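# Push the open drawer fully closed and withdraw the hand

## Task

Close the drawer that is standing open until it is fully shut, and finish with the hand no longer touching it.

## Robot and tools

Robot. There are two arms, left_arm and right_arm, each carrying a five-part robot hand. The right arm has a right hand and the left arm has a mirrored left hand. Each arm reports its own hand point, which sits just in front of the palm near the index and middle knuckles. The hand point's axes are: +z along the straightened fingers toward the tips, +y out of the palm face, and +x across the palm. On the right hand +x points away from the thumb. On the left hand +x points toward the thumb. A rigid mast sticks out at the wrist on the palm side, roughly 0.11 to 0.16 m behind the hand point, and it can strike things.

Frames. The scene frame has its origin at table height, midway between the nominal arm bases. +z is up, +x points out over the table, and +y points toward left_arm (these are not image left and right). The calibrated bases are: left_arm at (+0.030, +0.247, +0.002) m with quat_wxyz (+1.000, 0, 0, +0.023), and right_arm at (-0.007, -0.344, +0.010) m with quat_wxyz (+1.000, 0, 0, +0.004). Both are nearly aligned with the scene axes. Every hand pose, target and velocity is reported in that arm's own base frame, and offsets are also applied along those base axes. Fixed cameras and the table use the scene frame. Reported hand positions and orientations can be off by a few centimetres, more so at long reach.

execute_actions(actions, cameras). The argument actions is a list of actions. Each action is a list of 1 to 15 rows, and each row is one control step of 1/30 s. A full action lasts 0.5 s. If an action has fewer than 15 rows, its last row is repeated to fill it. Every row is a single flat list of 48 numbers in [-1, 1] that covers both arms, even when one arm stays still. The order is:
- left_arm dx, dy, dz, rx, ry, rz
- 16 left hand motor goals
- left current_limit, left speed
- right_arm dx, dy, dz, rx, ry, rz
- 16 right hand motor goals
- right current_limit, right speed

Arm numbers. dx to rz are an offset, not a pose. They are measured from that arm's Hand target as it stood when the action began. Every row within an action counts from that same starting point, so rows do not accumulate. Each new action starts from the updated target, so sending the same offset again moves the arm further. 1.0 equals 0.6 m for dx, dy and dz, and 180 degrees for rx, ry and rz. The three rotation numbers form one rotation vector, applied about the Hand target's position in the base axes. A translation longer than 1.0 gets scaled down along its direction. All zeros means stay at the current target.

Control behaviour. The controller limits commanded orientation to within 40 degrees of the measured one, and it favours position when it cannot reach both. The hand often comes to rest short of the Hand target, and the elbow sags under load, so the hand settles lower than commanded. To close a remaining gap, send the missing distance as a further offset. Tiny offsets may produce no motion. To stop pushing against something, command the target back past the hand's actual position.

Hand motor order, each a goal angle scaled between that hinge's stops:
- index_mcp, index_abd, index_pip, index_dip
- middle_mcp, middle_abd, middle_pip, middle_dip
- ring_mcp, ring_abd, ring_pip, ring_dip
- thumb_cmc, thumb_axl, thumb_mcp, thumb_ipl

The values that make each hinge straight are: _mcp +0.75, _abd 0.00, _pip +0.58, _dip +0.70, thumb_cmc +0.71, thumb_axl +0.68, thumb_mcp +0.23, thumb_ipl +0.17. Moving toward -1 curls the fingers into the palm. A 0 is a real target angle, not 'keep as is'. To leave a hand unchanged, send back its hand_goal, hand_current_limit and hand_speed values.

Hand current_limit and speed. current_limit scales from 0 mA at -1 to 550 mA at +1, with a floor of 11 mA. speed scales motor rate as (speed+1)/2 of 8.5 rad/s. The starting values are current_limit +0.4 and speed -0.6, and whatever you last sent remains in effect.

cameras. Give a list of names: cam_high, cam_low, cam_left_wrist, cam_right_wrist, ["all"], or []. If actions is empty and cameras is omitted, all images are returned. Otherwise no images come back unless requested. An unrecognised camera name invalidates the whole call. Each image is 672x504.

Results. Each call returns, per arm:
- end_effector_position (m) and end_effector_quat_wxyz, in the base frame
- Hand target, which is the base for your next offset
- joint positions, velocities and torques (velocities may read 'within noise'; torques include gravity and carry offsets)
- hand_goal, hand_measured, hand_current_ma and hand_state

hand_state is one of: moving, goal, blocked, or overload (the motor has shut off). Motor temperatures may also appear.

zoom_image(camera, region). Gives an enlarged crop of the most recent image from a camera. region is [x0, y0, x1, y1] in pixels from the top-left corner, at most 504 by 504.

finished_scene(scene). Call it only once the drawer is fully shut and the hand is clear of it.

Avoid the following:
- slamming the drawer or ramming fixed or heavy objects
- very forceful pushes
- knocking anything off or out of the work area
- letting parts drop
- any contact or squeeze between the two arms or hands

Motor currents at or above 495 mA for a combined 5 s trip an overload. Pushing toward an unreachable pose or holding an arm stretched out heats the motors, and at 100 °C the arm goes limp. Any arm stop wastes time, and hand commands sent during a stop are lost. Loose objects may occasionally be nudged by outside forces. Smooth, low-effort, quick motion is preferred; the scene keeps running while you think.

Each tool is called after "Emit:" by a JSON object that holds its "api" and its "payload".

## Session

Emit:
{"api": "execute_actions", "payload": {"actions": []}}

Scene clock: 0.00 s.
left_arm: end_effector_position=(+0.5078, -0.0209, +0.2967) hand_goal=(+0.754, +0.000, +0.576, +0.696, +0.754, +0.000, +0.576, +0.696, +0.754, +0.000, +0.576, +0.696, +0.714, +0.678, +0.226, +0.168) hand_measured=(+0.754, +0.000, +0.576, +0.696, +0.754, +0.000, +0.576, +0.696, +0.754, +0.000, +0.576, +0.696, +0.714, +0.678, +0.226, +0.168) hand_current_ma=(+0, +0, +0, +0, +0, +0, +0, +0, +0, +0, +0, +0, +0, +0, +0, +0) hand_state=(goal, goal, goal, goal, goal, goal, goal, goal, goal, goal, goal, goal, goal, goal, goal, goal) hand_current_limit=0.40 hand_speed=-0.60 end_effector_quat_wxyz=(+0.743, -0.404, +0.528, +0.077) | right_arm: end_effector_position=(+0.4070, -0.1420, +0.1185) hand_goal=(+0.754, +0.000, +0.576, +0.696, +0.754, +0.000, +0.576, +0.696, +0.754, +0.000, +0.576, +0.696, +0.714, +0.678, +0.226, +0.168) hand_measured=(+0.754, +0.000, +0.576, +0.696, +0.754, +0.000, +0.576, +0.696, +0.754, +0.000, +0.576, +0.696, +0.714, +0.678, +0.226, +0.168) hand_current_ma=(+0, +0, +0, +0, +0, +0, +0, +0, +0, +0, +0, +0, +0, +0, +0, +0) hand_state=(goal, goal, goal, goal, goal, goal, goal, goal, goal, goal, goal, goal, goal, goal, goal, goal) hand_current_limit=0.40 hand_speed=-0.60 end_effector_quat_wxyz=(-0.007, +0.213, +0.965, -0.154)
Joint positions: left_arm=[-0.422 1.492 0.956 0.833 -1.162 -1.848] | right_arm=[-0.399 1.428 1.073 -1.171 0.307 -1.542]
Joint velocities: within noise
Joint torques (N m): no reading
Motor temperatures (°C): left_arm=[30 33 30 30 31 30] | right_arm=[30 31 28 29 28 31]
Heat: left arm: hottest shoulder 33 °C; right arm: hottest shoulder 31 °C.
Hand target: left_arm +0.5119, -0.0227, +0.3119; +0.749, -0.412, +0.515, +0.065 | right_arm +0.4155, -0.1456, +0.1280; +0.005, +0.215, +0.964, -0.157

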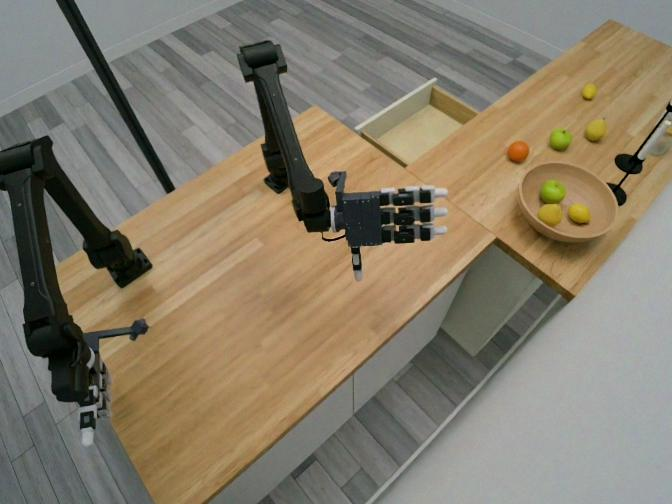

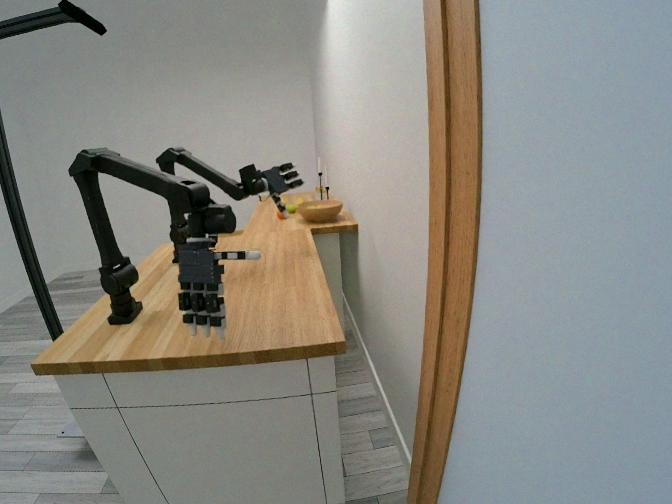

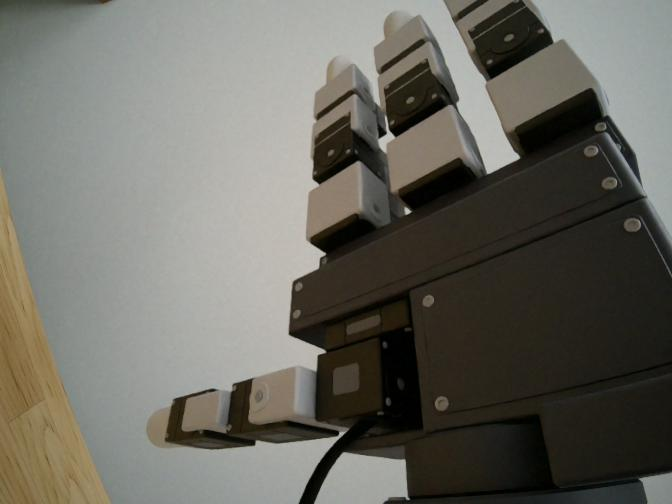

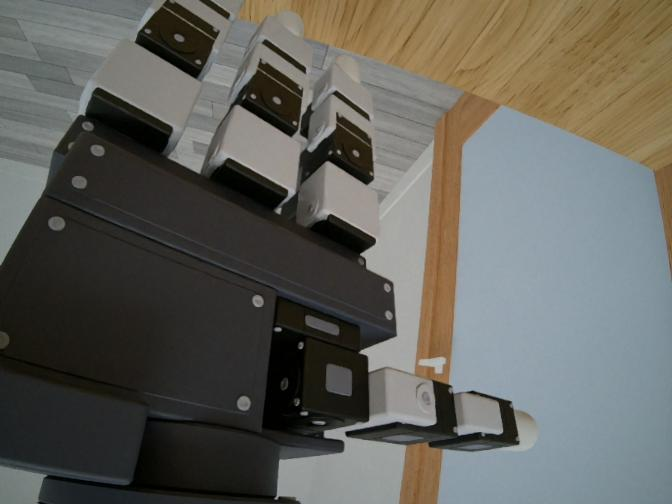

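Emit:
{"api": "zoom_image", "payload": {"camera": "cam_high", "region": [230, 30, 530, 255]}}

Emit:
{"api": "zoom_image", "payload": {"camera": "cam_low", "region": [150, 130, 370, 295]}}

Scaled by 1.680 from the camera's 672x504 image, which has a finer 960x720 frame.

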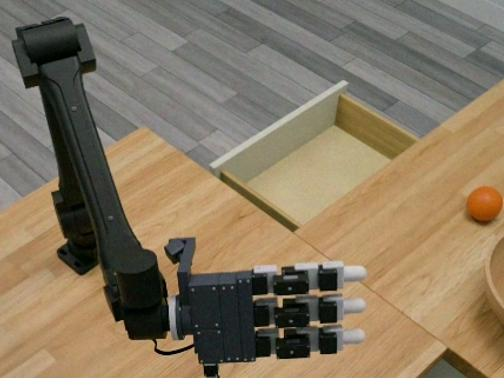

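Scaled by 2.291 from the camera's 672x504 image, which has a finer 960x720 frame.

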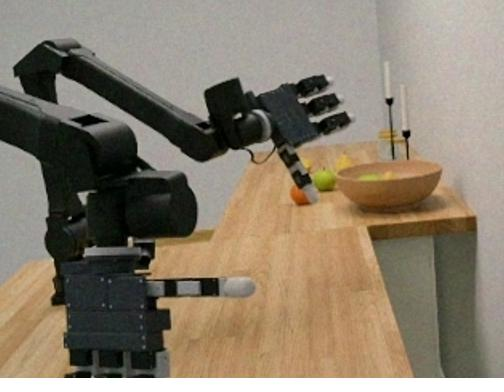

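Emit:
{"api": "zoom_image", "payload": {"camera": "cam_high", "region": [0, 220, 300, 504]}}

Emit:
{"api": "zoom_image", "payload": {"camera": "cam_high", "region": [0, 0, 504, 504]}}

Emit:
{"api": "zoom_image", "payload": {"camera": "cam_high", "region": [330, 60, 530, 210]}}

Scaled by 1.680 from the camera's 672x504 image, which has a finer 960x720 frame.

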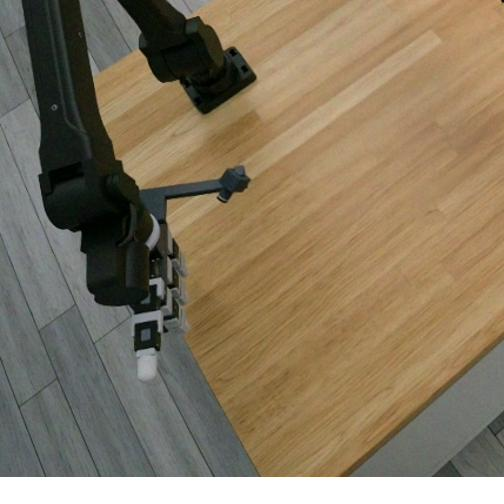

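Scaled by 1.000.

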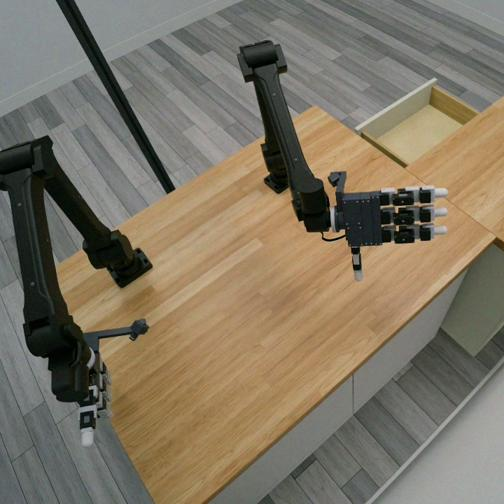

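Scaled by 2.520 from the camera's 672x504 image, which has a finer 960x720 frame.

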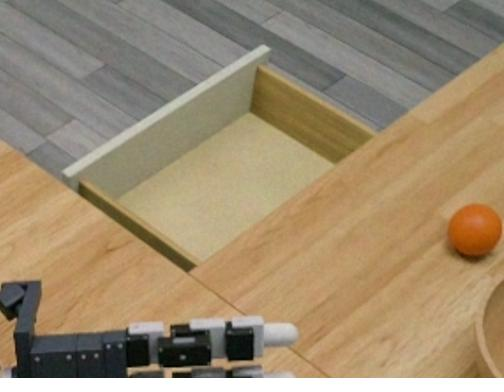

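Emit:
{"api": "execute_actions", "payload": {"actions": [[[-0.01,0.05,0.01,0.025,0.037,0.008,0.754,0,0.576,0.696,0.754,0,0.576,0.696,0.754,0,0.576,0.696,0.714,0.678,0.226,0.168,0.4,-0.6,0,0,0,0,0,0,0.754,0,0.576,0.696,0.754,0,0.576,0.696,0.754,0,0.576,0.696,0.714,0.678,0.226,0.168,0.4,-0.6],[-0.02,0.1,0.02,0.05,0.074,0.016,0.754,0,0.576,0.696,0.754,0,0.576,0.696,0.754,0,0.576,0.696,0.714,0.678,0.226,0.168,0.4,-0.6,0,0,0,0,0,0,0.754,0,0.576,0.696,0.754,0,0.576,0.696,0.754,0,0.576,0.696,0.714,0.678,0.226,0.168,0.4,-0.6],[-0.03,0.15,0.03,0.075,0.11,0.024,0.754,0,0.576,0.696,0.754,0,0.576,0.696,0.754,0,0.576,0.696,0.714,0.678,0.226,0.168,0.4,-0.6,0,0,0,0,0,0,0.754,0,0.576,0.696,0.754,0,0.576,0.696,0.754,0,0.576,0.696,0.714,0.678,0.226,0.168,0.4,-0.6],[-0.038,0.212,0.03,0.098,0.146,0.031,0.754,0,0.576,0.696,0.754,0,0.576,0.696,0.754,0,0.576,0.696,0.714,0.678,0.226,0.168,0.4,-0.6,0,0,0,0,0,0,0.754,0,0.576,0.696,0.754,0,0.576,0.696,0.754,0,0.576,0.696,0.714,0.678,0.226,0.168,0.4,-0.6]]], "cameras": ["cam_high"]}}

Scene clock: 8.57 s.
left_arm: end_effector_position=(+0.4904, +0.1059, +0.3206) hand_goal=(+0.754, +0.000, +0.576, +0.696, +0.754, +0.000, +0.576, +0.696, +0.754, +0.000, +0.576, +0.696, +0.714, +0.678, +0.226, +0.168) hand_measured=(+0.752, +0.002, +0.576, +0.696, +0.752, +0.002, +0.576, +0.696, +0.752, +0.002, +0.576, +0.696, +0.712, +0.678, +0.226, +0.168) hand_current_ma=(-5, +4, +2, +0, -5, +4, +2, +0, -5, +4, +2, +0, -5, -2, +0, -1) hand_state=(goal, goal, goal, goal, goal, goal, goal, goal, goal, goal, goal, goal, goal, goal, goal, goal) hand_current_limit=0.40 hand_speed=-0.60 end_effector_quat_wxyz=(+0.660, -0.294, +0.636, +0.271) | right_arm: end_effector_position=(+0.4070, -0.1420, +0.1185) hand_goal=(+0.754, +0.000, +0.576, +0.696, +0.754, +0.000, +0.576, +0.696, +0.754, +0.000, +0.576, +0.696, +0.714, +0.678, +0.226, +0.168) hand_measured=(+0.752, +0.000, +0.576, +0.696, +0.752, +0.000, +0.576, +0.696, +0.752, +0.000, +0.576, +0.696, +0.714, +0.678, +0.224, +0.168) hand_current_ma=(-1, +0, +0, +0, -1, +0, +0, +0, -1, +0, +0, +0, +0, -1, -3, +0) hand_state=(goal, goal, goal, goal, goal, goal, goal, goal, goal, goal, goal, goal, goal, goal, goal, goal) hand_current_limit=0.40 hand_speed=-0.60 end_effector_quat_wxyz=(-0.007, +0.213, +0.965, -0.154)
Joint positions: left_arm=[-0.179 1.405 0.933 0.508 -1.001 -1.585] | right_arm=[-0.399 1.428 1.073 -1.171 0.307 -1.542]
Joint torques (N m): left_arm=[-1.38 -14.21 9.76 1.25 -0.01 0.16] | right_arm=[0.91 -8.64 9.59 0.39 0.34 -0.06]
Heat: left arm: hottest shoulder 33 °C; right arm: hottest shoulder 31 °C.
Hand target: left_arm +0.4891, +0.1046, +0.3298; +0.663, -0.292, +0.634, +0.270 | right_arm +0.4155, -0.1456, +0.1280; +0.005, +0.215, +0.964, -0.157
Off the commanded pose: left_arm 0.010 m, 0 deg | right_arm 0.013 m, 1 deg.
Images, in order (width x height): cam_high 672x504.

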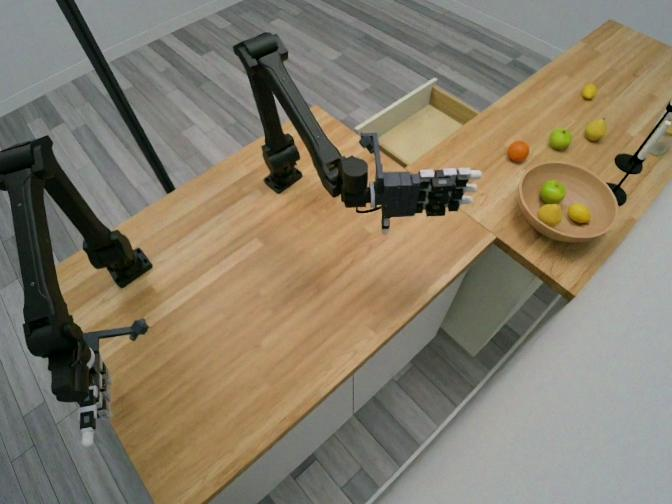

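Emit:
{"api": "execute_actions", "payload": {"actions": [[[-0.024,0.068,0,0.036,0.042,0.009,0.754,0,0.576,0.696,0.754,0,0.576,0.696,0.754,0,0.576,0.696,0.714,0.678,0.226,0.168,0.4,-0.6,0,0,0,0,0,0,0.754,0,0.576,0.696,0.754,0,0.576,0.696,0.754,0,0.576,0.696,0.714,0.678,0.226,0.168,0.4,-0.6],[-0.048,0.137,0,0.072,0.085,0.019,0.754,0,0.576,0.696,0.754,0,0.576,0.696,0.754,0,0.576,0.696,0.714,0.678,0.226,0.168,0.4,-0.6,0,0,0,0,0,0,0.754,0,0.576,0.696,0.754,0,0.576,0.696,0.754,0,0.576,0.696,0.714,0.678,0.226,0.168,0.4,-0.6],[-0.072,0.205,0,0.108,0.127,0.028,0.754,0,0.576,0.696,0.754,0,0.576,0.696,0.754,0,0.576,0.696,0.714,0.678,0.226,0.168,0.4,-0.6,0,0,0,0,0,0,0.754,0,0.576,0.696,0.754,0,0.576,0.696,0.754,0,0.576,0.696,0.714,0.678,0.226,0.168,0.4,-0.6]],[[-0.041,0.06,0,0.024,0.051,0.011,0.754,0,0.576,0.696,0.754,0,0.576,0.696,0.754,0,0.576,0.696,0.714,0.678,0.226,0.168,0.4,-0.6,0,0,0,0,0,0,0.754,0,0.576,0.696,0.754,0,0.576,0.696,0.754,0,0.576,0.696,0.714,0.678,0.226,0.168,0.4,-0.6],[-0.082,0.12,0,0.048,0.102,0.022,0.754,0,0.576,0.696,0.754,0,0.576,0.696,0.754,0,0.576,0.696,0.714,0.678,0.226,0.168,0.4,-0.6,0,0,0,0,0,0,0.754,0,0.576,0.696,0.754,0,0.576,0.696,0.754,0,0.576,0.696,0.714,0.678,0.226,0.168,0.4,-0.6],[-0.123,0.18,0,0.073,0.153,0.033,0.754,0,0.576,0.696,0.754,0,0.576,0.696,0.754,0,0.576,0.696,0.714,0.678,0.226,0.168,0.4,-0.6,0,0,0,0,0,0,0.754,0,0.576,0.696,0.754,0,0.576,0.696,0.754,0,0.576,0.696,0.714,0.678,0.226,0.168,0.4,-0.6]],[[-0.056,0.047,0,0.018,0.053,0.008,0.754,0,0.576,0.696,0.754,0,0.576,0.696,0.754,0,0.576,0.696,0.714,0.678,0.226,0.168,0.4,-0.6,0,0,0,0,0,0,0.754,0,0.576,0.696,0.754,0,0.576,0.696,0.754,0,0.576,0.696,0.714,0.678,0.226,0.168,0.4,-0.6],[-0.112,0.094,0,0.035,0.106,0.016,0.754,0,0.576,0.696,0.754,0,0.576,0.696,0.754,0,0.576,0.696,0.714,0.678,0.226,0.168,0.4,-0.6,0,0,0,0,0,0,0.754,0,0.576,0.696,0.754,0,0.576,0.696,0.754,0,0.576,0.696,0.714,0.678,0.226,0.168,0.4,-0.6],[-0.167,0.14,0,0.053,0.159,0.024,0.754,0,0.576,0.696,0.754,0,0.576,0.696,0.754,0,0.576,0.696,0.714,0.678,0.226,0.168,0.4,-0.6,0,0,0,0,0,0,0.754,0,0.576,0.696,0.754,0,0.576,0.696,0.754,0,0.576,0.696,0.714,0.678,0.226,0.168,0.4,-0.6]]], "cameras": ["cam_high"]}}

Scene clock: 11.83 s.
left_arm: end_effector_position=(+0.2777, +0.4152, +0.3210) hand_goal=(+0.754, +0.000, +0.576, +0.696, +0.754, +0.000, +0.576, +0.696, +0.754, +0.000, +0.576, +0.696, +0.714, +0.678, +0.226, +0.168) hand_measured=(+0.762, +0.002, +0.576, +0.696, +0.764, +0.002, +0.576, +0.696, +0.764, +0.002, +0.576, +0.696, +0.722, +0.678, +0.226, +0.168) hand_current_ma=(+29, +4, +2, +0, +32, +4, +2, +0, +32, +4, +2, +0, +22, -2, -1, -1) hand_state=(goal, goal, goal, goal, goal, goal, goal, goal, goal, goal, goal, goal, goal, goal, goal, goal) hand_current_limit=0.40 hand_speed=-0.60 end_effector_quat_wxyz=(+0.147, +0.143, +0.758, +0.619) | right_arm: end_effector_position=(+0.4070, -0.1420, +0.1185) hand_goal=(+0.754, +0.000, +0.576, +0.696, +0.754, +0.000, +0.576, +0.696, +0.754, +0.000, +0.576, +0.696, +0.714, +0.678, +0.226, +0.168) hand_measured=(+0.752, +0.000, +0.576, +0.696, +0.752, +0.000, +0.576, +0.696, +0.752, +0.000, +0.576, +0.696, +0.714, +0.678, +0.224, +0.168) hand_current_ma=(-1, +0, +0, +0, -1, +0, +0, +0, -1, +0, +0, +0, +0, -1, -3, +0) hand_state=(goal, goal, goal, goal, goal, goal, goal, goal, goal, goal, goal, goal, goal, goal, goal, goal) hand_current_limit=0.40 hand_speed=-0.60 end_effector_quat_wxyz=(-0.007, +0.213, +0.965, -0.154)
Joint positions: left_arm=[0.804 1.181 0.567 0.411 -0.34 -0.116] | right_arm=[-0.399 1.428 1.073 -1.171 0.307 -1.542]
Joint torques (N m): left_arm=[0.03 -9.99 9.18 2.91 -0.1 0.17] | right_arm=[0.97 -8.29 9.57 0.51 0.36 -0.05]
Heat: left arm: hottest shoulder 33 °C; right arm: hottest shoulder 32 °C.
Hand target: left_arm +0.2719, +0.4196, +0.3299; +0.148, +0.140, +0.748, +0.631 | right_arm +0.4155, -0.1456, +0.1280; +0.005, +0.215, +0.964, -0.157
Off the commanded pose: left_arm 0.012 m, 2 deg | right_arm 0.013 m, 1 deg.
Images, in order (width x height): cam_high 672x504.

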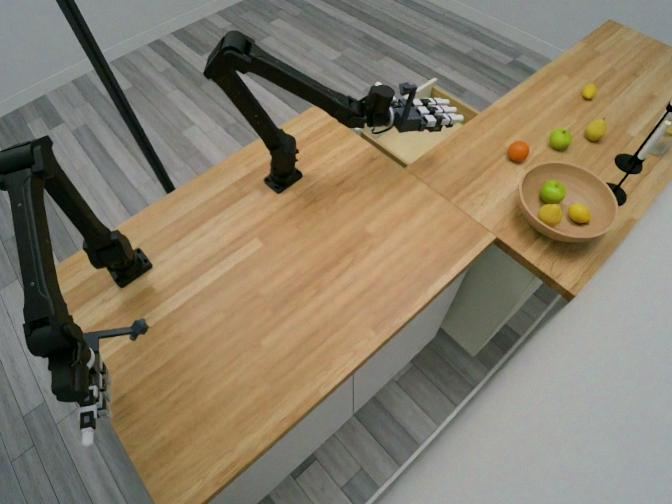

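Emit:
{"api": "execute_actions", "payload": {"actions": [[[-0.065,0.032,0,0,0.057,0.004,0.754,0,0.576,0.696,0.754,0,0.576,0.696,0.754,0,0.576,0.696,0.714,0.678,0.226,0.168,0.4,-0.6,0,0,0,0,0,0,0.754,0,0.576,0.696,0.754,0,0.576,0.696,0.754,0,0.576,0.696,0.714,0.678,0.226,0.168,0.4,-0.6],[-0.13,0.064,0,0,0.113,0.008,0.754,0,0.576,0.696,0.754,0,0.576,0.696,0.754,0,0.576,0.696,0.714,0.678,0.226,0.168,0.4,-0.6,0,0,0,0,0,0,0.754,0,0.576,0.696,0.754,0,0.576,0.696,0.754,0,0.576,0.696,0.714,0.678,0.226,0.168,0.4,-0.6],[-0.195,0.095,0,0,0.17,0.012,0.754,0,0.576,0.696,0.754,0,0.576,0.696,0.754,0,0.576,0.696,0.714,0.678,0.226,0.168,0.4,-0.6,0,0,0,0,0,0,0.754,0,0.576,0.696,0.754,0,0.576,0.696,0.754,0,0.576,0.696,0.714,0.678,0.226,0.168,0.4,-0.6]],[[-0.062,0.012,0,-0.009,0.053,-0.009,0.754,0,0.576,0.696,0.754,0,0.576,0.696,0.754,0,0.576,0.696,0.714,0.678,0.226,0.168,0.4,-0.6,0,0,0,0,0,0,0.754,0,0.576,0.696,0.754,0,0.576,0.696,0.754,0,0.576,0.696,0.714,0.678,0.226,0.168,0.4,-0.6],[-0.123,0.025,0,-0.019,0.105,-0.017,0.754,0,0.576,0.696,0.754,0,0.576,0.696,0.754,0,0.576,0.696,0.714,0.678,0.226,0.168,0.4,-0.6,0,0,0,0,0,0,0.754,0,0.576,0.696,0.754,0,0.576,0.696,0.754,0,0.576,0.696,0.714,0.678,0.226,0.168,0.4,-0.6],[-0.185,0.037,0,-0.028,0.158,-0.026,0.754,0,0.576,0.696,0.754,0,0.576,0.696,0.754,0,0.576,0.696,0.714,0.678,0.226,0.168,0.4,-0.6,0,0,0,0,0,0,0.754,0,0.576,0.696,0.754,0,0.576,0.696,0.754,0,0.576,0.696,0.714,0.678,0.226,0.168,0.4,-0.6]],[[-0.049,0,0,-0.026,0.045,-0.023,0.754,0,0.576,0.696,0.754,0,0.576,0.696,0.754,0,0.576,0.696,0.714,0.678,0.226,0.168,0.4,-0.6,0,0,0,0,0,0,0.754,0,0.576,0.696,0.754,0,0.576,0.696,0.754,0,0.576,0.696,0.714,0.678,0.226,0.168,0.4,-0.6],[-0.098,0,0,-0.051,0.091,-0.046,0.754,0,0.576,0.696,0.754,0,0.576,0.696,0.754,0,0.576,0.696,0.714,0.678,0.226,0.168,0.4,-0.6,0,0,0,0,0,0,0.754,0,0.576,0.696,0.754,0,0.576,0.696,0.754,0,0.576,0.696,0.714,0.678,0.226,0.168,0.4,-0.6],[-0.147,0,0,-0.077,0.136,-0.069,0.754,0,0.576,0.696,0.754,0,0.576,0.696,0.754,0,0.576,0.696,0.714,0.678,0.226,0.168,0.4,-0.6,0,0,0,0,0,0,0.754,0,0.576,0.696,0.754,0,0.576,0.696,0.754,0,0.576,0.696,0.714,0.678,0.226,0.168,0.4,-0.6]]], "cameras": ["cam_high", "cam_low", "cam_left_wrist"]}}

Scene clock: 15.17 s.
left_arm: end_effector_position=(-0.0484, +0.4852, +0.3004) hand_goal=(+0.754, +0.000, +0.576, +0.696, +0.754, +0.000, +0.576, +0.696, +0.754, +0.000, +0.576, +0.696, +0.714, +0.678, +0.226, +0.168) hand_measured=(+0.756, -0.002, +0.576, +0.696, +0.756, -0.002, +0.576, +0.696, +0.756, -0.002, +0.576, +0.696, +0.718, +0.678, +0.224, +0.168) hand_current_ma=(+7, -4, +2, +0, +7, -5, +2, +0, +7, -5, +2, +0, +12, -2, -4, -1) hand_state=(goal, goal, goal, goal, goal, goal, goal, goal, goal, goal, goal, goal, goal, goal, goal, goal) hand_current_limit=0.40 hand_speed=-0.60 end_effector_quat_wxyz=(-0.248, +0.624, +0.688, +0.277) | right_arm: end_effector_position=(+0.4070, -0.1420, +0.1185) hand_goal=(+0.754, +0.000, +0.576, +0.696, +0.754, +0.000, +0.576, +0.696, +0.754, +0.000, +0.576, +0.696, +0.714, +0.678, +0.226, +0.168) hand_measured=(+0.752, +0.000, +0.576, +0.696, +0.752, +0.000, +0.576, +0.696, +0.752, +0.000, +0.576, +0.696, +0.714, +0.678, +0.224, +0.168) hand_current_ma=(-1, +0, +0, +0, -1, +0, +0, +0, -1, +0, +0, +0, +0, -1, -3, +0) hand_state=(goal, goal, goal, goal, goal, goal, goal, goal, goal, goal, goal, goal, goal, goal, goal, goal) hand_current_limit=0.40 hand_speed=-0.60 end_effector_quat_wxyz=(-0.007, +0.213, +0.965, -0.154)
Joint positions: left_arm=[1.938 1.177 1.055 -0.723 0.255 1.744] | right_arm=[-0.399 1.428 1.073 -1.171 0.307 -1.542]
Joint torques (N m): left_arm=[-2.37 -10.23 15.64 1.16 0.14 0.08] | right_arm=[0.5 -8.47 9.51 0.46 0.42 -0.01]
Heat: left arm: hottest shoulder 33 °C; right arm: hottest shoulder 32 °C.
Hand target: left_arm -0.0442, +0.4988, +0.3300; -0.261, +0.638, +0.669, +0.278 | right_arm +0.4155, -0.1456, +0.1280; +0.005, +0.215, +0.964, -0.157
Off the commanded pose: left_arm 0.033 m, 3 deg | right_arm 0.013 m, 1 deg.
Images, in order (width x height): cam_high 672x504, cam_low 672x504, cam_left_wrist 672x504.

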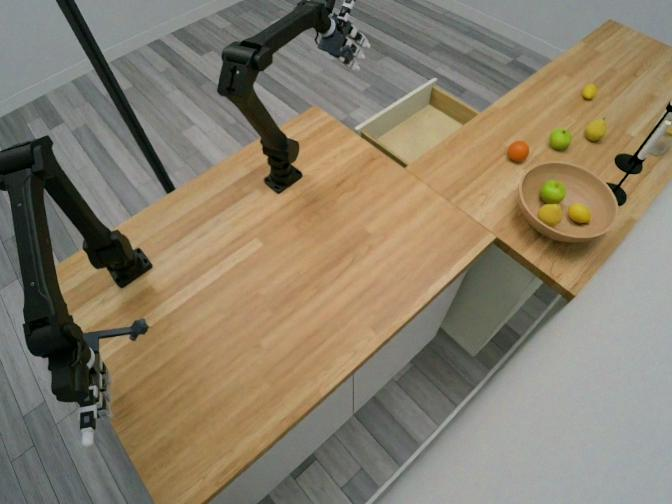

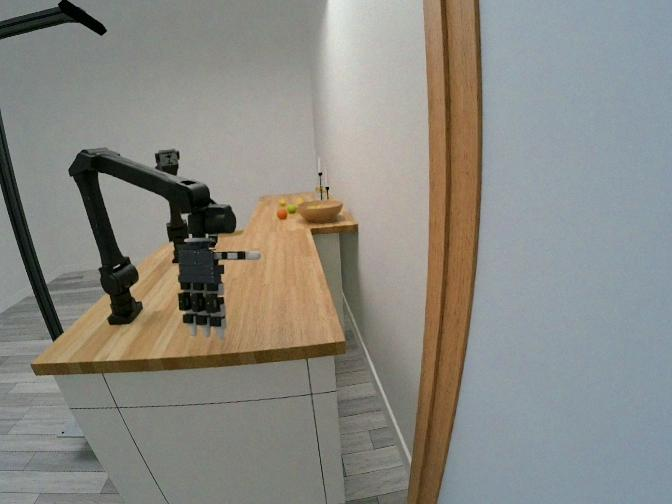

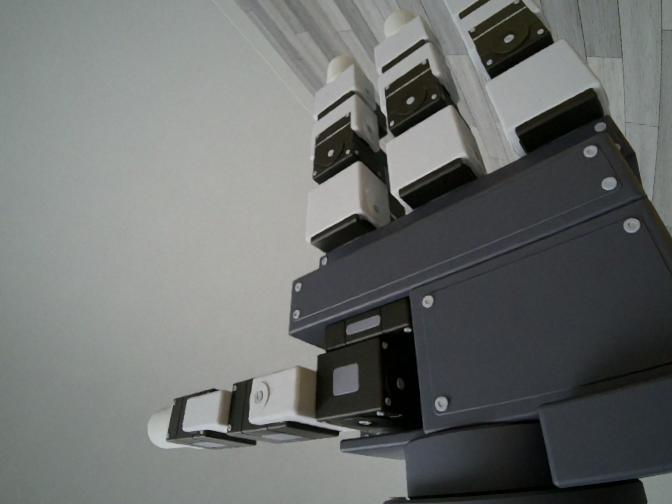

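Emit:
{"api": "execute_actions", "payload": {"actions": [[[-0.013,0.024,-0.028,-0.026,-0.028,0,0.754,0,0.576,0.696,0.754,0,0.576,0.696,0.754,0,0.576,0.696,0.714,0.678,0.226,0.168,0.75,-0.6,0,0,0,0,0,0,0.754,0,0.576,0.696,0.754,0,0.576,0.696,0.754,0,0.576,0.696,0.714,0.678,0.226,0.168,0.4,-0.6],[-0.026,0.048,-0.056,-0.052,-0.055,0,0.754,0,0.576,0.696,0.754,0,0.576,0.696,0.754,0,0.576,0.696,0.714,0.678,0.226,0.168,0.75,-0.6,0,0,0,0,0,0,0.754,0,0.576,0.696,0.754,0,0.576,0.696,0.754,0,0.576,0.696,0.714,0.678,0.226,0.168,0.4,-0.6],[-0.038,0.072,-0.083,-0.078,-0.083,0,0.754,0,0.576,0.696,0.754,0,0.576,0.696,0.754,0,0.576,0.696,0.714,0.678,0.226,0.168,0.75,-0.6,0,0,0,0,0,0,0.754,0,0.576,0.696,0.754,0,0.576,0.696,0.754,0,0.576,0.696,0.714,0.678,0.226,0.168,0.4,-0.6]],[[0,0,-0.067,0,0,0,0.754,0,0.576,0.696,0.754,0,0.576,0.696,0.754,0,0.576,0.696,0.714,0.678,0.226,0.168,0.75,-0.6,0,0,0,0,0,0,0.754,0,0.576,0.696,0.754,0,0.576,0.696,0.754,0,0.576,0.696,0.714,0.678,0.226,0.168,0.4,-0.6],[0,0,-0.133,0,0,0,0.754,0,0.576,0.696,0.754,0,0.576,0.696,0.754,0,0.576,0.696,0.714,0.678,0.226,0.168,0.75,-0.6,0,0,0,0,0,0,0.754,0,0.576,0.696,0.754,0,0.576,0.696,0.754,0,0.576,0.696,0.714,0.678,0.226,0.168,0.4,-0.6],[0,0,-0.2,0,0,0,0.754,0,0.576,0.696,0.754,0,0.576,0.696,0.754,0,0.576,0.696,0.714,0.678,0.226,0.168,0.75,-0.6,0,0,0,0,0,0,0.754,0,0.576,0.696,0.754,0,0.576,0.696,0.754,0,0.576,0.696,0.714,0.678,0.226,0.168,0.4,-0.6]]], "cameras": ["cam_high", "cam_low", "cam_left_wrist"]}}

Scene clock: 18.20 s.
left_arm: end_effector_position=(-0.0577, +0.5355, +0.1449) hand_goal=(+0.754, +0.000, +0.576, +0.696, +0.754, +0.000, +0.576, +0.696, +0.754, +0.000, +0.576, +0.696, +0.714, +0.678, +0.226, +0.168) hand_measured=(+0.756, -0.002, +0.576, +0.696, +0.756, -0.002, +0.576, +0.696, +0.756, -0.002, +0.576, +0.696, +0.718, +0.678, +0.224, +0.168) hand_current_ma=(+5, -4, +2, +0, +5, -5, +2, +0, +6, -5, +2, +0, +9, -2, -11, -1) hand_state=(goal, goal, goal, goal, goal, goal, goal, goal, goal, goal, goal, goal, goal, goal, goal, goal) hand_current_limit=0.75 hand_speed=-0.60 end_effector_quat_wxyz=(-0.071, +0.627, +0.729, +0.264) | right_arm: end_effector_position=(+0.4070, -0.1420, +0.1185) hand_goal=(+0.754, +0.000, +0.576, +0.696, +0.754, +0.000, +0.576, +0.696, +0.754, +0.000, +0.576, +0.696, +0.714, +0.678, +0.226, +0.168) hand_measured=(+0.752, +0.000, +0.576, +0.696, +0.752, +0.000, +0.576, +0.696, +0.752, +0.000, +0.576, +0.696, +0.714, +0.678, +0.224, +0.168) hand_current_ma=(-1, +0, +0, +0, -1, +0, +0, +0, -1, +0, +0, +0, +0, -1, -3, +0) hand_state=(goal, goal, goal, goal, goal, goal, goal, goal, goal, goal, goal, goal, goal, goal, goal, goal) hand_current_limit=0.40 hand_speed=-0.60 end_effector_quat_wxyz=(-0.007, +0.213, +0.965, -0.154)
Joint positions: left_arm=[1.958 1.589 1.093 -0.681 0.4 1.727] | right_arm=[-0.399 1.428 1.073 -1.171 0.307 -1.542]
Joint torques (N m): left_arm=[-0.15 -17.44 9.65 1.58 0.48 -0.05] | right_arm=[0.62 -8.7 9.48 0.25 0.38 -0.07]
Heat: left arm: hottest shoulder 33 °C; right arm: hottest shoulder 32 °C.
Hand target: left_arm -0.0671, +0.5420, +0.1600; -0.092, +0.623, +0.726, +0.274 | right_arm +0.4155, -0.1456, +0.1280; +0.005, +0.215, +0.964, -0.157
Off the commanded pose: left_arm 0.019 m, 3 deg | right_arm 0.013 m, 1 deg.
Images, in order (width x height): cam_high 672x504, cam_low 672x504, cam_left_wrist 672x504.

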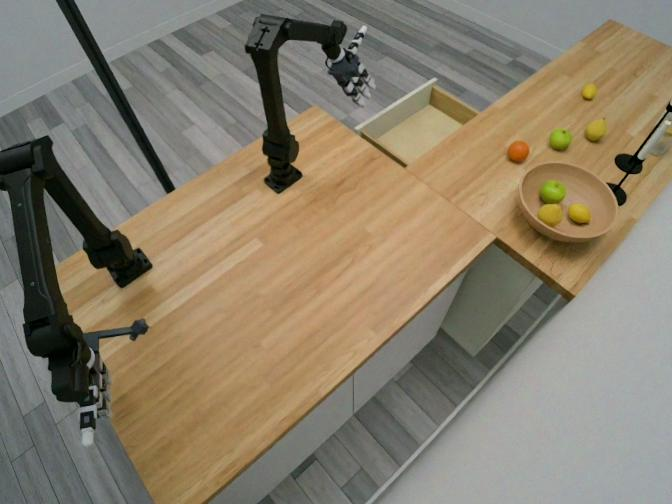

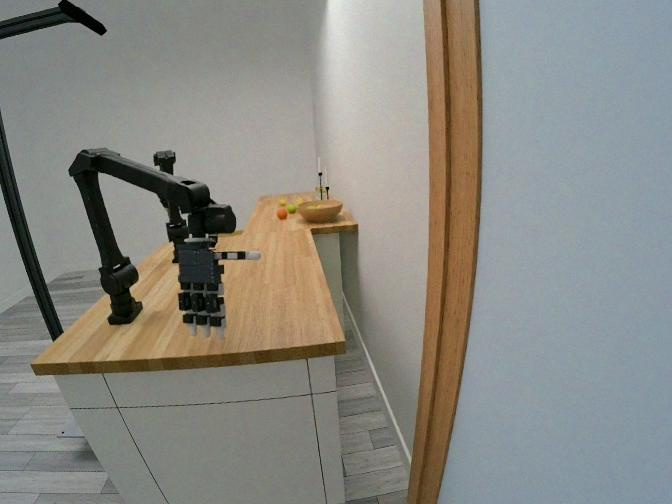

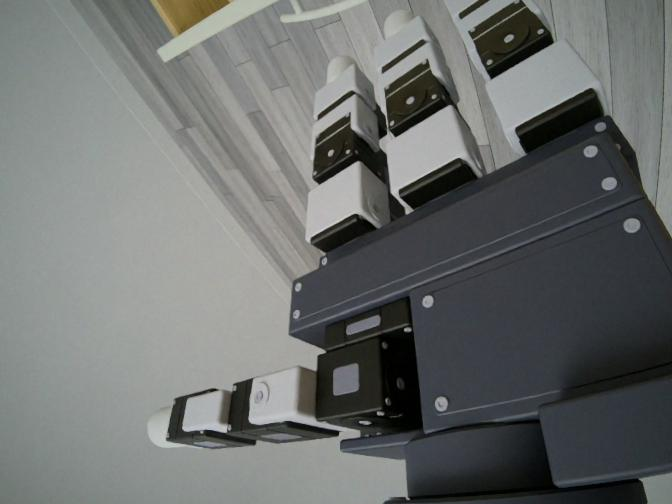

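Emit:
{"api": "zoom_image", "payload": {"camera": "cam_left_wrist", "region": [120, 0, 480, 180]}}

Emit:
{"api": "zoom_image", "payload": {"camera": "cam_high", "region": [300, 0, 500, 180]}}

Scaled by 1.400 from the camera's 672x504 image, which has a finer 960x720 frame.

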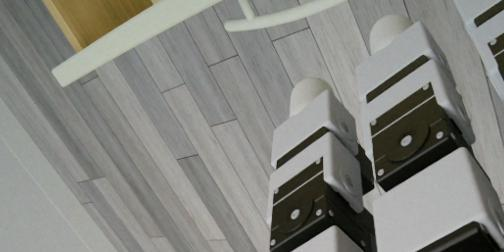

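Scaled by 2.520 from the camera's 672x504 image, which has a finer 960x720 frame.

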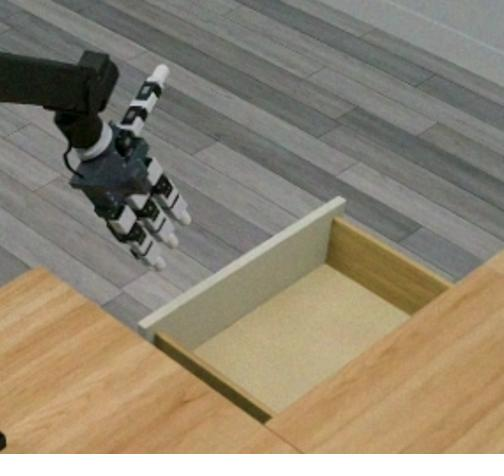

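Emit:
{"api": "execute_actions", "payload": {"actions": [[[-0.011,-0.003,-0.028,-0.043,0.005,-0.024,0.754,0,0.576,0.696,0.754,0,0.576,0.696,0.754,0,0.576,0.696,0.714,0.678,0.226,0.168,0.75,-0.6,0,0,0,0,0,0,0.754,0,0.576,0.696,0.754,0,0.576,0.696,0.754,0,0.576,0.696,0.714,0.678,0.226,0.168,0.4,-0.6],[-0.022,-0.006,-0.056,-0.086,0.01,-0.048,0.754,0,0.576,0.696,0.754,0,0.576,0.696,0.754,0,0.576,0.696,0.714,0.678,0.226,0.168,0.75,-0.6,0,0,0,0,0,0,0.754,0,0.576,0.696,0.754,0,0.576,0.696,0.754,0,0.576,0.696,0.714,0.678,0.226,0.168,0.4,-0.6],[-0.033,-0.008,-0.083,-0.128,0.014,-0.072,0.754,0,0.576,0.696,0.754,0,0.576,0.696,0.754,0,0.576,0.696,0.714,0.678,0.226,0.168,0.75,-0.6,0,0,0,0,0,0,0.754,0,0.576,0.696,0.754,0,0.576,0.696,0.754,0,0.576,0.696,0.714,0.678,0.226,0.168,0.4,-0.6]]], "cameras": ["cam_high", "cam_low", "cam_left_wrist"]}}

Scene clock: 23.60 s.
left_arm: end_effector_position=(-0.0798, +0.5236, +0.0922) hand_goal=(+0.754, +0.000, +0.576, +0.696, +0.754, +0.000, +0.576, +0.696, +0.754, +0.000, +0.576, +0.696, +0.714, +0.678, +0.226, +0.168) hand_measured=(+0.756, -0.002, +0.576, +0.696, +0.756, -0.002, +0.576, +0.696, +0.756, -0.002, +0.576, +0.696, +0.718, +0.678, +0.224, +0.168) hand_current_ma=(+5, -4, +2, +0, +5, -5, +2, +0, +6, -5, +2, +0, +9, -2, -11, -1) hand_state=(goal, goal, goal, goal, goal, goal, goal, goal, goal, goal, goal, goal, goal, goal, goal, goal) hand_current_limit=0.75 hand_speed=-0.60 end_effector_quat_wxyz=(+0.067, +0.707, +0.695, +0.113) | right_arm: end_effector_position=(+0.4070, -0.1420, +0.1185) hand_goal=(+0.754, +0.000, +0.576, +0.696, +0.754, +0.000, +0.576, +0.696, +0.754, +0.000, +0.576, +0.696, +0.714, +0.678, +0.226, +0.168) hand_measured=(+0.752, +0.000, +0.576, +0.696, +0.752, +0.000, +0.576, +0.696, +0.752, +0.000, +0.576, +0.696, +0.714, +0.678, +0.224, +0.168) hand_current_ma=(-1, +0, +0, +0, -1, +0, +0, +0, -1, +0, +0, +0, +0, -1, -3, +0) hand_state=(goal, goal, goal, goal, goal, goal, goal, goal, goal, goal, goal, goal, goal, goal, goal, goal) hand_current_limit=0.40 hand_speed=-0.60 end_effector_quat_wxyz=(-0.007, +0.213, +0.965, -0.154)
Joint positions: left_arm=[1.968 1.852 1.407 -1.168 0.26 1.991] | right_arm=[-0.399 1.428 1.073 -1.171 0.307 -1.542]
Joint torques (N m): left_arm=[-0.62 -19.9 11.58 -0.46 0.26 0.11] | right_arm=[0.73 -8.7 9.55 0.46 0.42 -0.04]
Heat: left arm: hottest shoulder 33 °C; right arm: hottest shoulder 32 °C.
Hand target: left_arm -0.0869, +0.5371, +0.1101; +0.050, +0.712, +0.690, +0.119 | right_arm +0.4155, -0.1456, +0.1280; +0.005, +0.215, +0.964, -0.157
Off the commanded pose: left_arm 0.024 m, 2 deg | right_arm 0.013 m, 1 deg.
Images, in order (width x height): cam_high 672x504, cam_low 672x504, cam_left_wrist 672x504.

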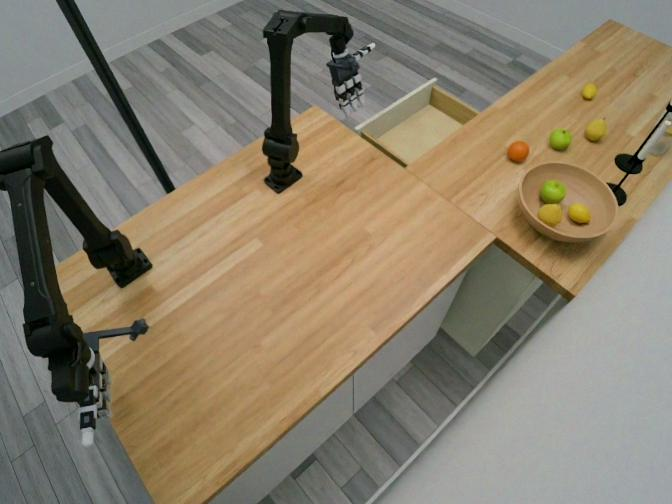

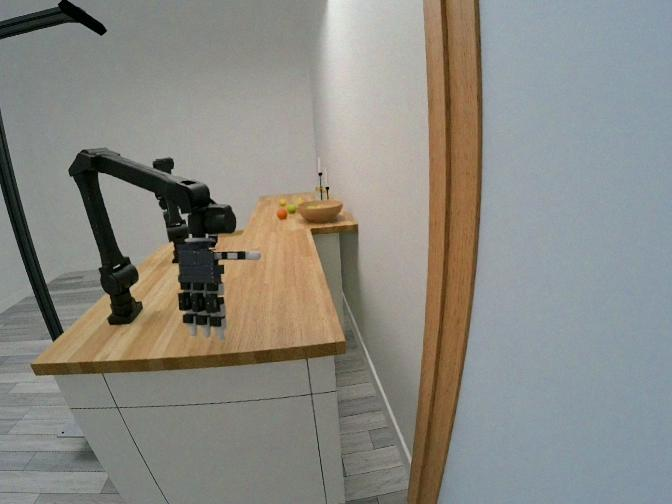

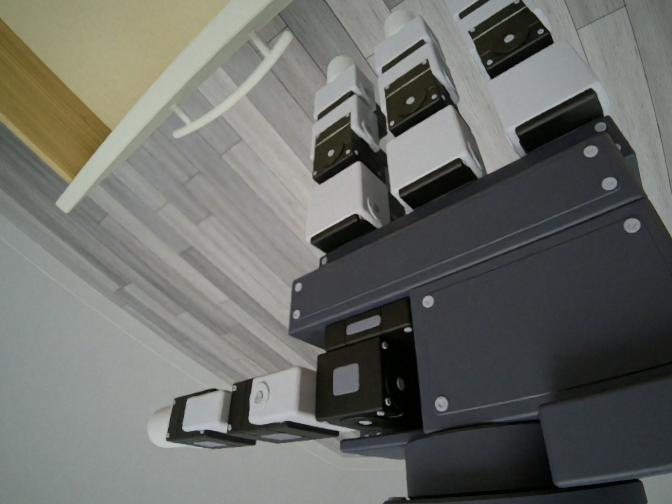

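Emit:
{"api": "execute_actions", "payload": {"actions": [[[-0.025,0,-0.05,0,0,0,0.754,0,0.576,0.696,0.754,0,0.576,0.696,0.754,0,0.576,0.696,0.714,0.678,0.226,0.168,0.75,-0.6,0,0,0,0,0,0,0.754,0,0.576,0.696,0.754,0,0.576,0.696,0.754,0,0.576,0.696,0.714,0.678,0.226,0.168,0.4,-0.6],[-0.04,0,-0.1,0,0,0,0.754,0,0.576,0.696,0.754,0,0.576,0.696,0.754,0,0.576,0.696,0.714,0.678,0.226,0.168,0.75,-0.6,0,0,0,0,0,0,0.754,0,0.576,0.696,0.754,0,0.576,0.696,0.754,0,0.576,0.696,0.714,0.678,0.226,0.168,0.4,-0.6],[-0.05,0,-0.15,0,0,0,0.754,0,0.576,0.696,0.754,0,0.576,0.696,0.754,0,0.576,0.696,0.714,0.678,0.226,0.168,0.75,-0.6,0,0,0,0,0,0,0.754,0,0.576,0.696,0.754,0,0.576,0.696,0.754,0,0.576,0.696,0.714,0.678,0.226,0.168,0.4,-0.6]]], "cameras": ["cam_high", "cam_left_wrist"]}}

Emit:
{"api": "zoom_image", "payload": {"camera": "cam_high", "region": [300, 0, 500, 180]}}

Scene clock: 25.77 s.
left_arm: end_effector_position=(-0.1093, +0.5293, +0.0075) hand_goal=(+0.754, +0.000, +0.576, +0.696, +0.754, +0.000, +0.576, +0.696, +0.754, +0.000, +0.576, +0.696, +0.714, +0.678, +0.226, +0.168) hand_measured=(+0.756, -0.002, +0.576, +0.696, +0.756, -0.002, +0.576, +0.696, +0.756, -0.002, +0.576, +0.696, +0.718, +0.678, +0.222, +0.168) hand_current_ma=(+5, -4, +2, +0, +5, -5, +2, +0, +5, -5, +2, +0, +9, -2, -11, -1) hand_state=(goal, goal, goal, goal, goal, goal, goal, goal, goal, goal, goal, goal, goal, goal, goal, goal) hand_current_limit=0.75 hand_speed=-0.60 end_effector_quat_wxyz=(+0.069, +0.710, +0.692, +0.111) | right_arm: end_effector_position=(+0.4070, -0.1420, +0.1185) hand_goal=(+0.754, +0.000, +0.576, +0.696, +0.754, +0.000, +0.576, +0.696, +0.754, +0.000, +0.576, +0.696, +0.714, +0.678, +0.226, +0.168) hand_measured=(+0.752, +0.000, +0.576, +0.696, +0.752, +0.000, +0.576, +0.696, +0.752, +0.000, +0.576, +0.696, +0.714, +0.678, +0.224, +0.168) hand_current_ma=(-1, +0, +0, +0, -1, +0, +0, +0, -1, +0, +0, +0, +0, -1, -3, +0) hand_state=(goal, goal, goal, goal, goal, goal, goal, goal, goal, goal, goal, goal, goal, goal, goal, goal) hand_current_limit=0.40 hand_speed=-0.60 end_effector_quat_wxyz=(-0.007, +0.213, +0.965, -0.154)
Joint positions: left_arm=[2.013 2.008 1.399 -1.021 0.256 2.046] | right_arm=[-0.399 1.428 1.073 -1.171 0.307 -1.542]
Joint torques (N m): left_arm=[-1.26 -22.01 8.05 0.38 0.35 0.12] | right_arm=[0.56 -8.7 9.52 0.55 0.4 -0.03]
Heat: left arm: hottest shoulder 33 °C; right arm: hottest shoulder 32 °C.
Hand target: left_arm -0.1169, +0.5371, +0.0203; +0.050, +0.712, +0.690, +0.119 | right_arm +0.4155, -0.1456, +0.1280; +0.005, +0.215, +0.964, -0.157
Off the commanded pose: left_arm 0.017 m, 2 deg | right_arm 0.013 m, 1 deg.
Images, in order (width x height): cam_high 672x504, cam_left_wrist 672x504.

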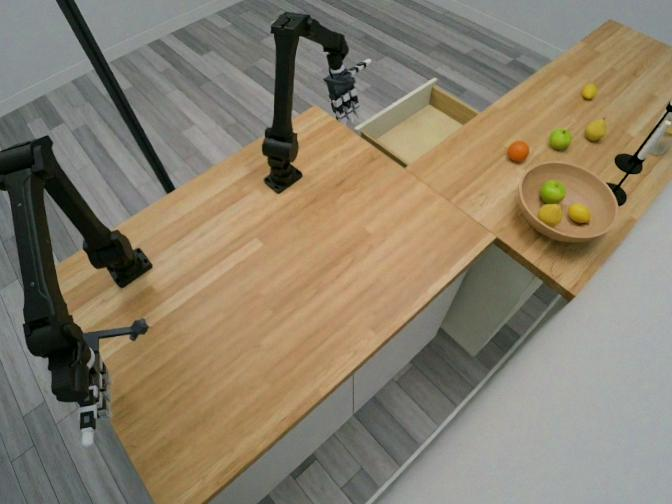

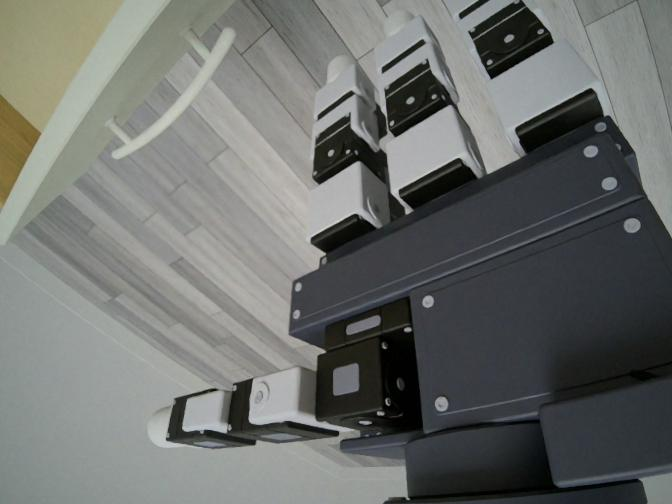

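Scaled by 2.520 from the camera's 672x504 image, which has a finer 960x720 frame.

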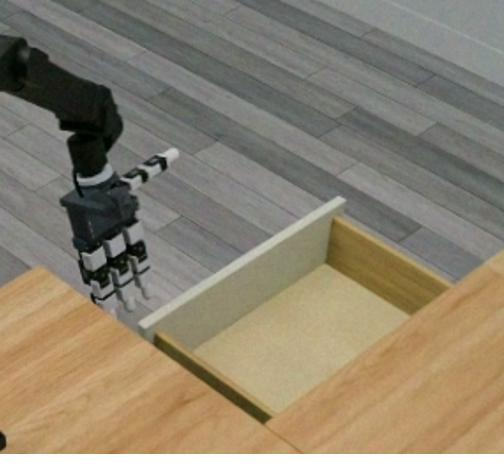

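Emit:
{"api": "execute_actions", "payload": {"actions": [[[0.028,-0.001,0,0,0,0,0.754,0,0.576,0.696,0.754,0,0.576,0.696,0.754,0,0.576,0.696,0.714,0.678,0.226,0.168,0.75,-0.6,0,0,0,0,0,0,0.754,0,0.576,0.696,0.754,0,0.576,0.696,0.754,0,0.576,0.696,0.714,0.678,0.226,0.168,0.4,-0.6],[0.056,-0.002,0,0,0,0,0.754,0,0.576,0.696,0.754,0,0.576,0.696,0.754,0,0.576,0.696,0.714,0.678,0.226,0.168,0.75,-0.6,0,0,0,0,0,0,0.754,0,0.576,0.696,0.754,0,0.576,0.696,0.754,0,0.576,0.696,0.714,0.678,0.226,0.168,0.4,-0.6],[0.083,-0.004,0,0,0,0,0.754,0,0.576,0.696,0.754,0,0.576,0.696,0.754,0,0.576,0.696,0.714,0.678,0.226,0.168,0.75,-0.6,0,0,0,0,0,0,0.754,0,0.576,0.696,0.754,0,0.576,0.696,0.754,0,0.576,0.696,0.714,0.678,0.226,0.168,0.4,-0.6]],[[0.028,-0.001,0,0,0,0,0.754,0,0.576,0.696,0.754,0,0.576,0.696,0.754,0,0.576,0.696,0.714,0.678,0.226,0.168,0.75,-0.6,0,0,0,0,0,0,0.754,0,0.576,0.696,0.754,0,0.576,0.696,0.754,0,0.576,0.696,0.714,0.678,0.226,0.168,0.4,-0.6],[0.056,-0.002,0,0,0,0,0.754,0,0.576,0.696,0.754,0,0.576,0.696,0.754,0,0.576,0.696,0.714,0.678,0.226,0.168,0.75,-0.6,0,0,0,0,0,0,0.754,0,0.576,0.696,0.754,0,0.576,0.696,0.754,0,0.576,0.696,0.714,0.678,0.226,0.168,0.4,-0.6],[0.083,-0.004,0,0,0,0,0.754,0,0.576,0.696,0.754,0,0.576,0.696,0.754,0,0.576,0.696,0.714,0.678,0.226,0.168,0.75,-0.6,0,0,0,0,0,0,0.754,0,0.576,0.696,0.754,0,0.576,0.696,0.754,0,0.576,0.696,0.714,0.678,0.226,0.168,0.4,-0.6]]], "cameras": ["cam_high", "cam_left_wrist"]}}

Emit:
{"api": "zoom_image", "payload": {"camera": "cam_high", "region": [300, 0, 500, 180]}}

Scene clock: 27.83 s.
left_arm: end_effector_position=(-0.0230, +0.5249, +0.0076) hand_goal=(+0.754, +0.000, +0.576, +0.696, +0.754, +0.000, +0.576, +0.696, +0.754, +0.000, +0.576, +0.696, +0.714, +0.678, +0.226, +0.168) hand_measured=(+0.760, -0.004, +0.580, +0.698, +0.766, -0.006, +0.582, +0.700, +0.772, -0.008, +0.584, +0.700, +0.716, +0.678, +0.222, +0.168) hand_current_ma=(+20, -8, +12, +7, +44, -15, +20, +9, +68, -19, +27, +11, +6, -2, -11, -1) hand_state=(goal, goal, goal, goal, goal, goal, goal, goal, goal, goal, goal, goal, goal, goal, goal, goal) hand_current_limit=0.75 hand_speed=-0.60 end_effector_quat_wxyz=(+0.063, +0.711, +0.692, +0.108) | right_arm: end_effector_position=(+0.4070, -0.1420, +0.1185) hand_goal=(+0.754, +0.000, +0.576, +0.696, +0.754, +0.000, +0.576, +0.696, +0.754, +0.000, +0.576, +0.696, +0.714, +0.678, +0.226, +0.168) hand_measured=(+0.752, +0.000, +0.576, +0.696, +0.752, +0.000, +0.576, +0.696, +0.752, +0.000, +0.576, +0.696, +0.714, +0.678, +0.224, +0.168) hand_current_ma=(-1, +0, +0, +0, -1, +0, +0, +0, -1, +0, +0, +0, +0, -1, -3, +0) hand_state=(goal, goal, goal, goal, goal, goal, goal, goal, goal, goal, goal, goal, goal, goal, goal, goal) hand_current_limit=0.40 hand_speed=-0.60 end_effector_quat_wxyz=(-0.007, +0.213, +0.965, -0.154)
Joint positions: left_arm=[1.862 1.923 1.261 -0.921 0.25 1.892] | right_arm=[-0.399 1.428 1.073 -1.171 0.307 -1.542]
Joint torques (N m): left_arm=[-2.14 -20.6 6.53 0.42 0.61 -0.12] | right_arm=[0.67 -8.35 9.37 0.42 0.38 -0.04]
Heat: left arm: hottest shoulder 34 °C; right arm: hottest shoulder 32 °C.
Hand target: left_arm -0.0173, +0.5324, +0.0203; +0.049, +0.712, +0.690, +0.119 | right_arm +0.4155, -0.1456, +0.1280; +0.005, +0.215, +0.964, -0.157
Off the commanded pose: left_arm 0.016 m, 2 deg | right_arm 0.013 m, 1 deg.
Images, in order (width x height): cam_high 672x504, cam_left_wrist 672x504.

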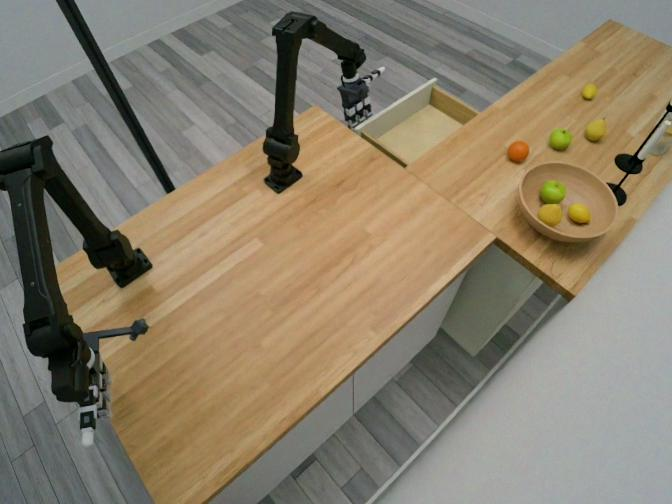

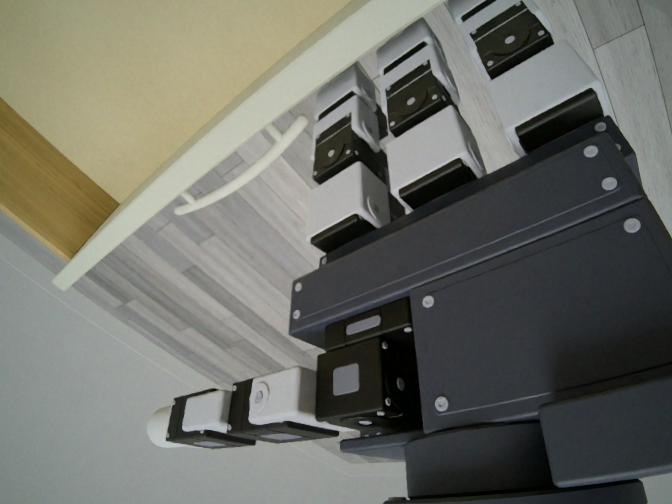

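Scaled by 2.520 from the camera's 672x504 image, which has a finer 960x720 frame.

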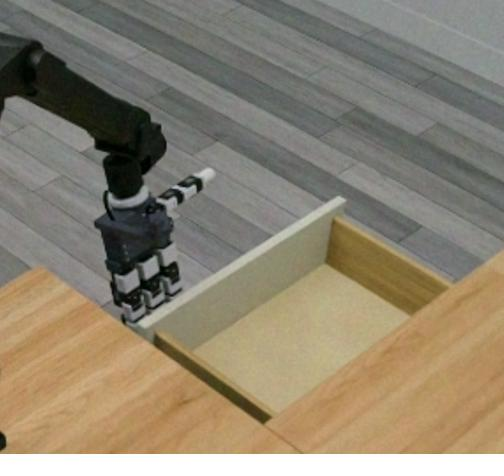

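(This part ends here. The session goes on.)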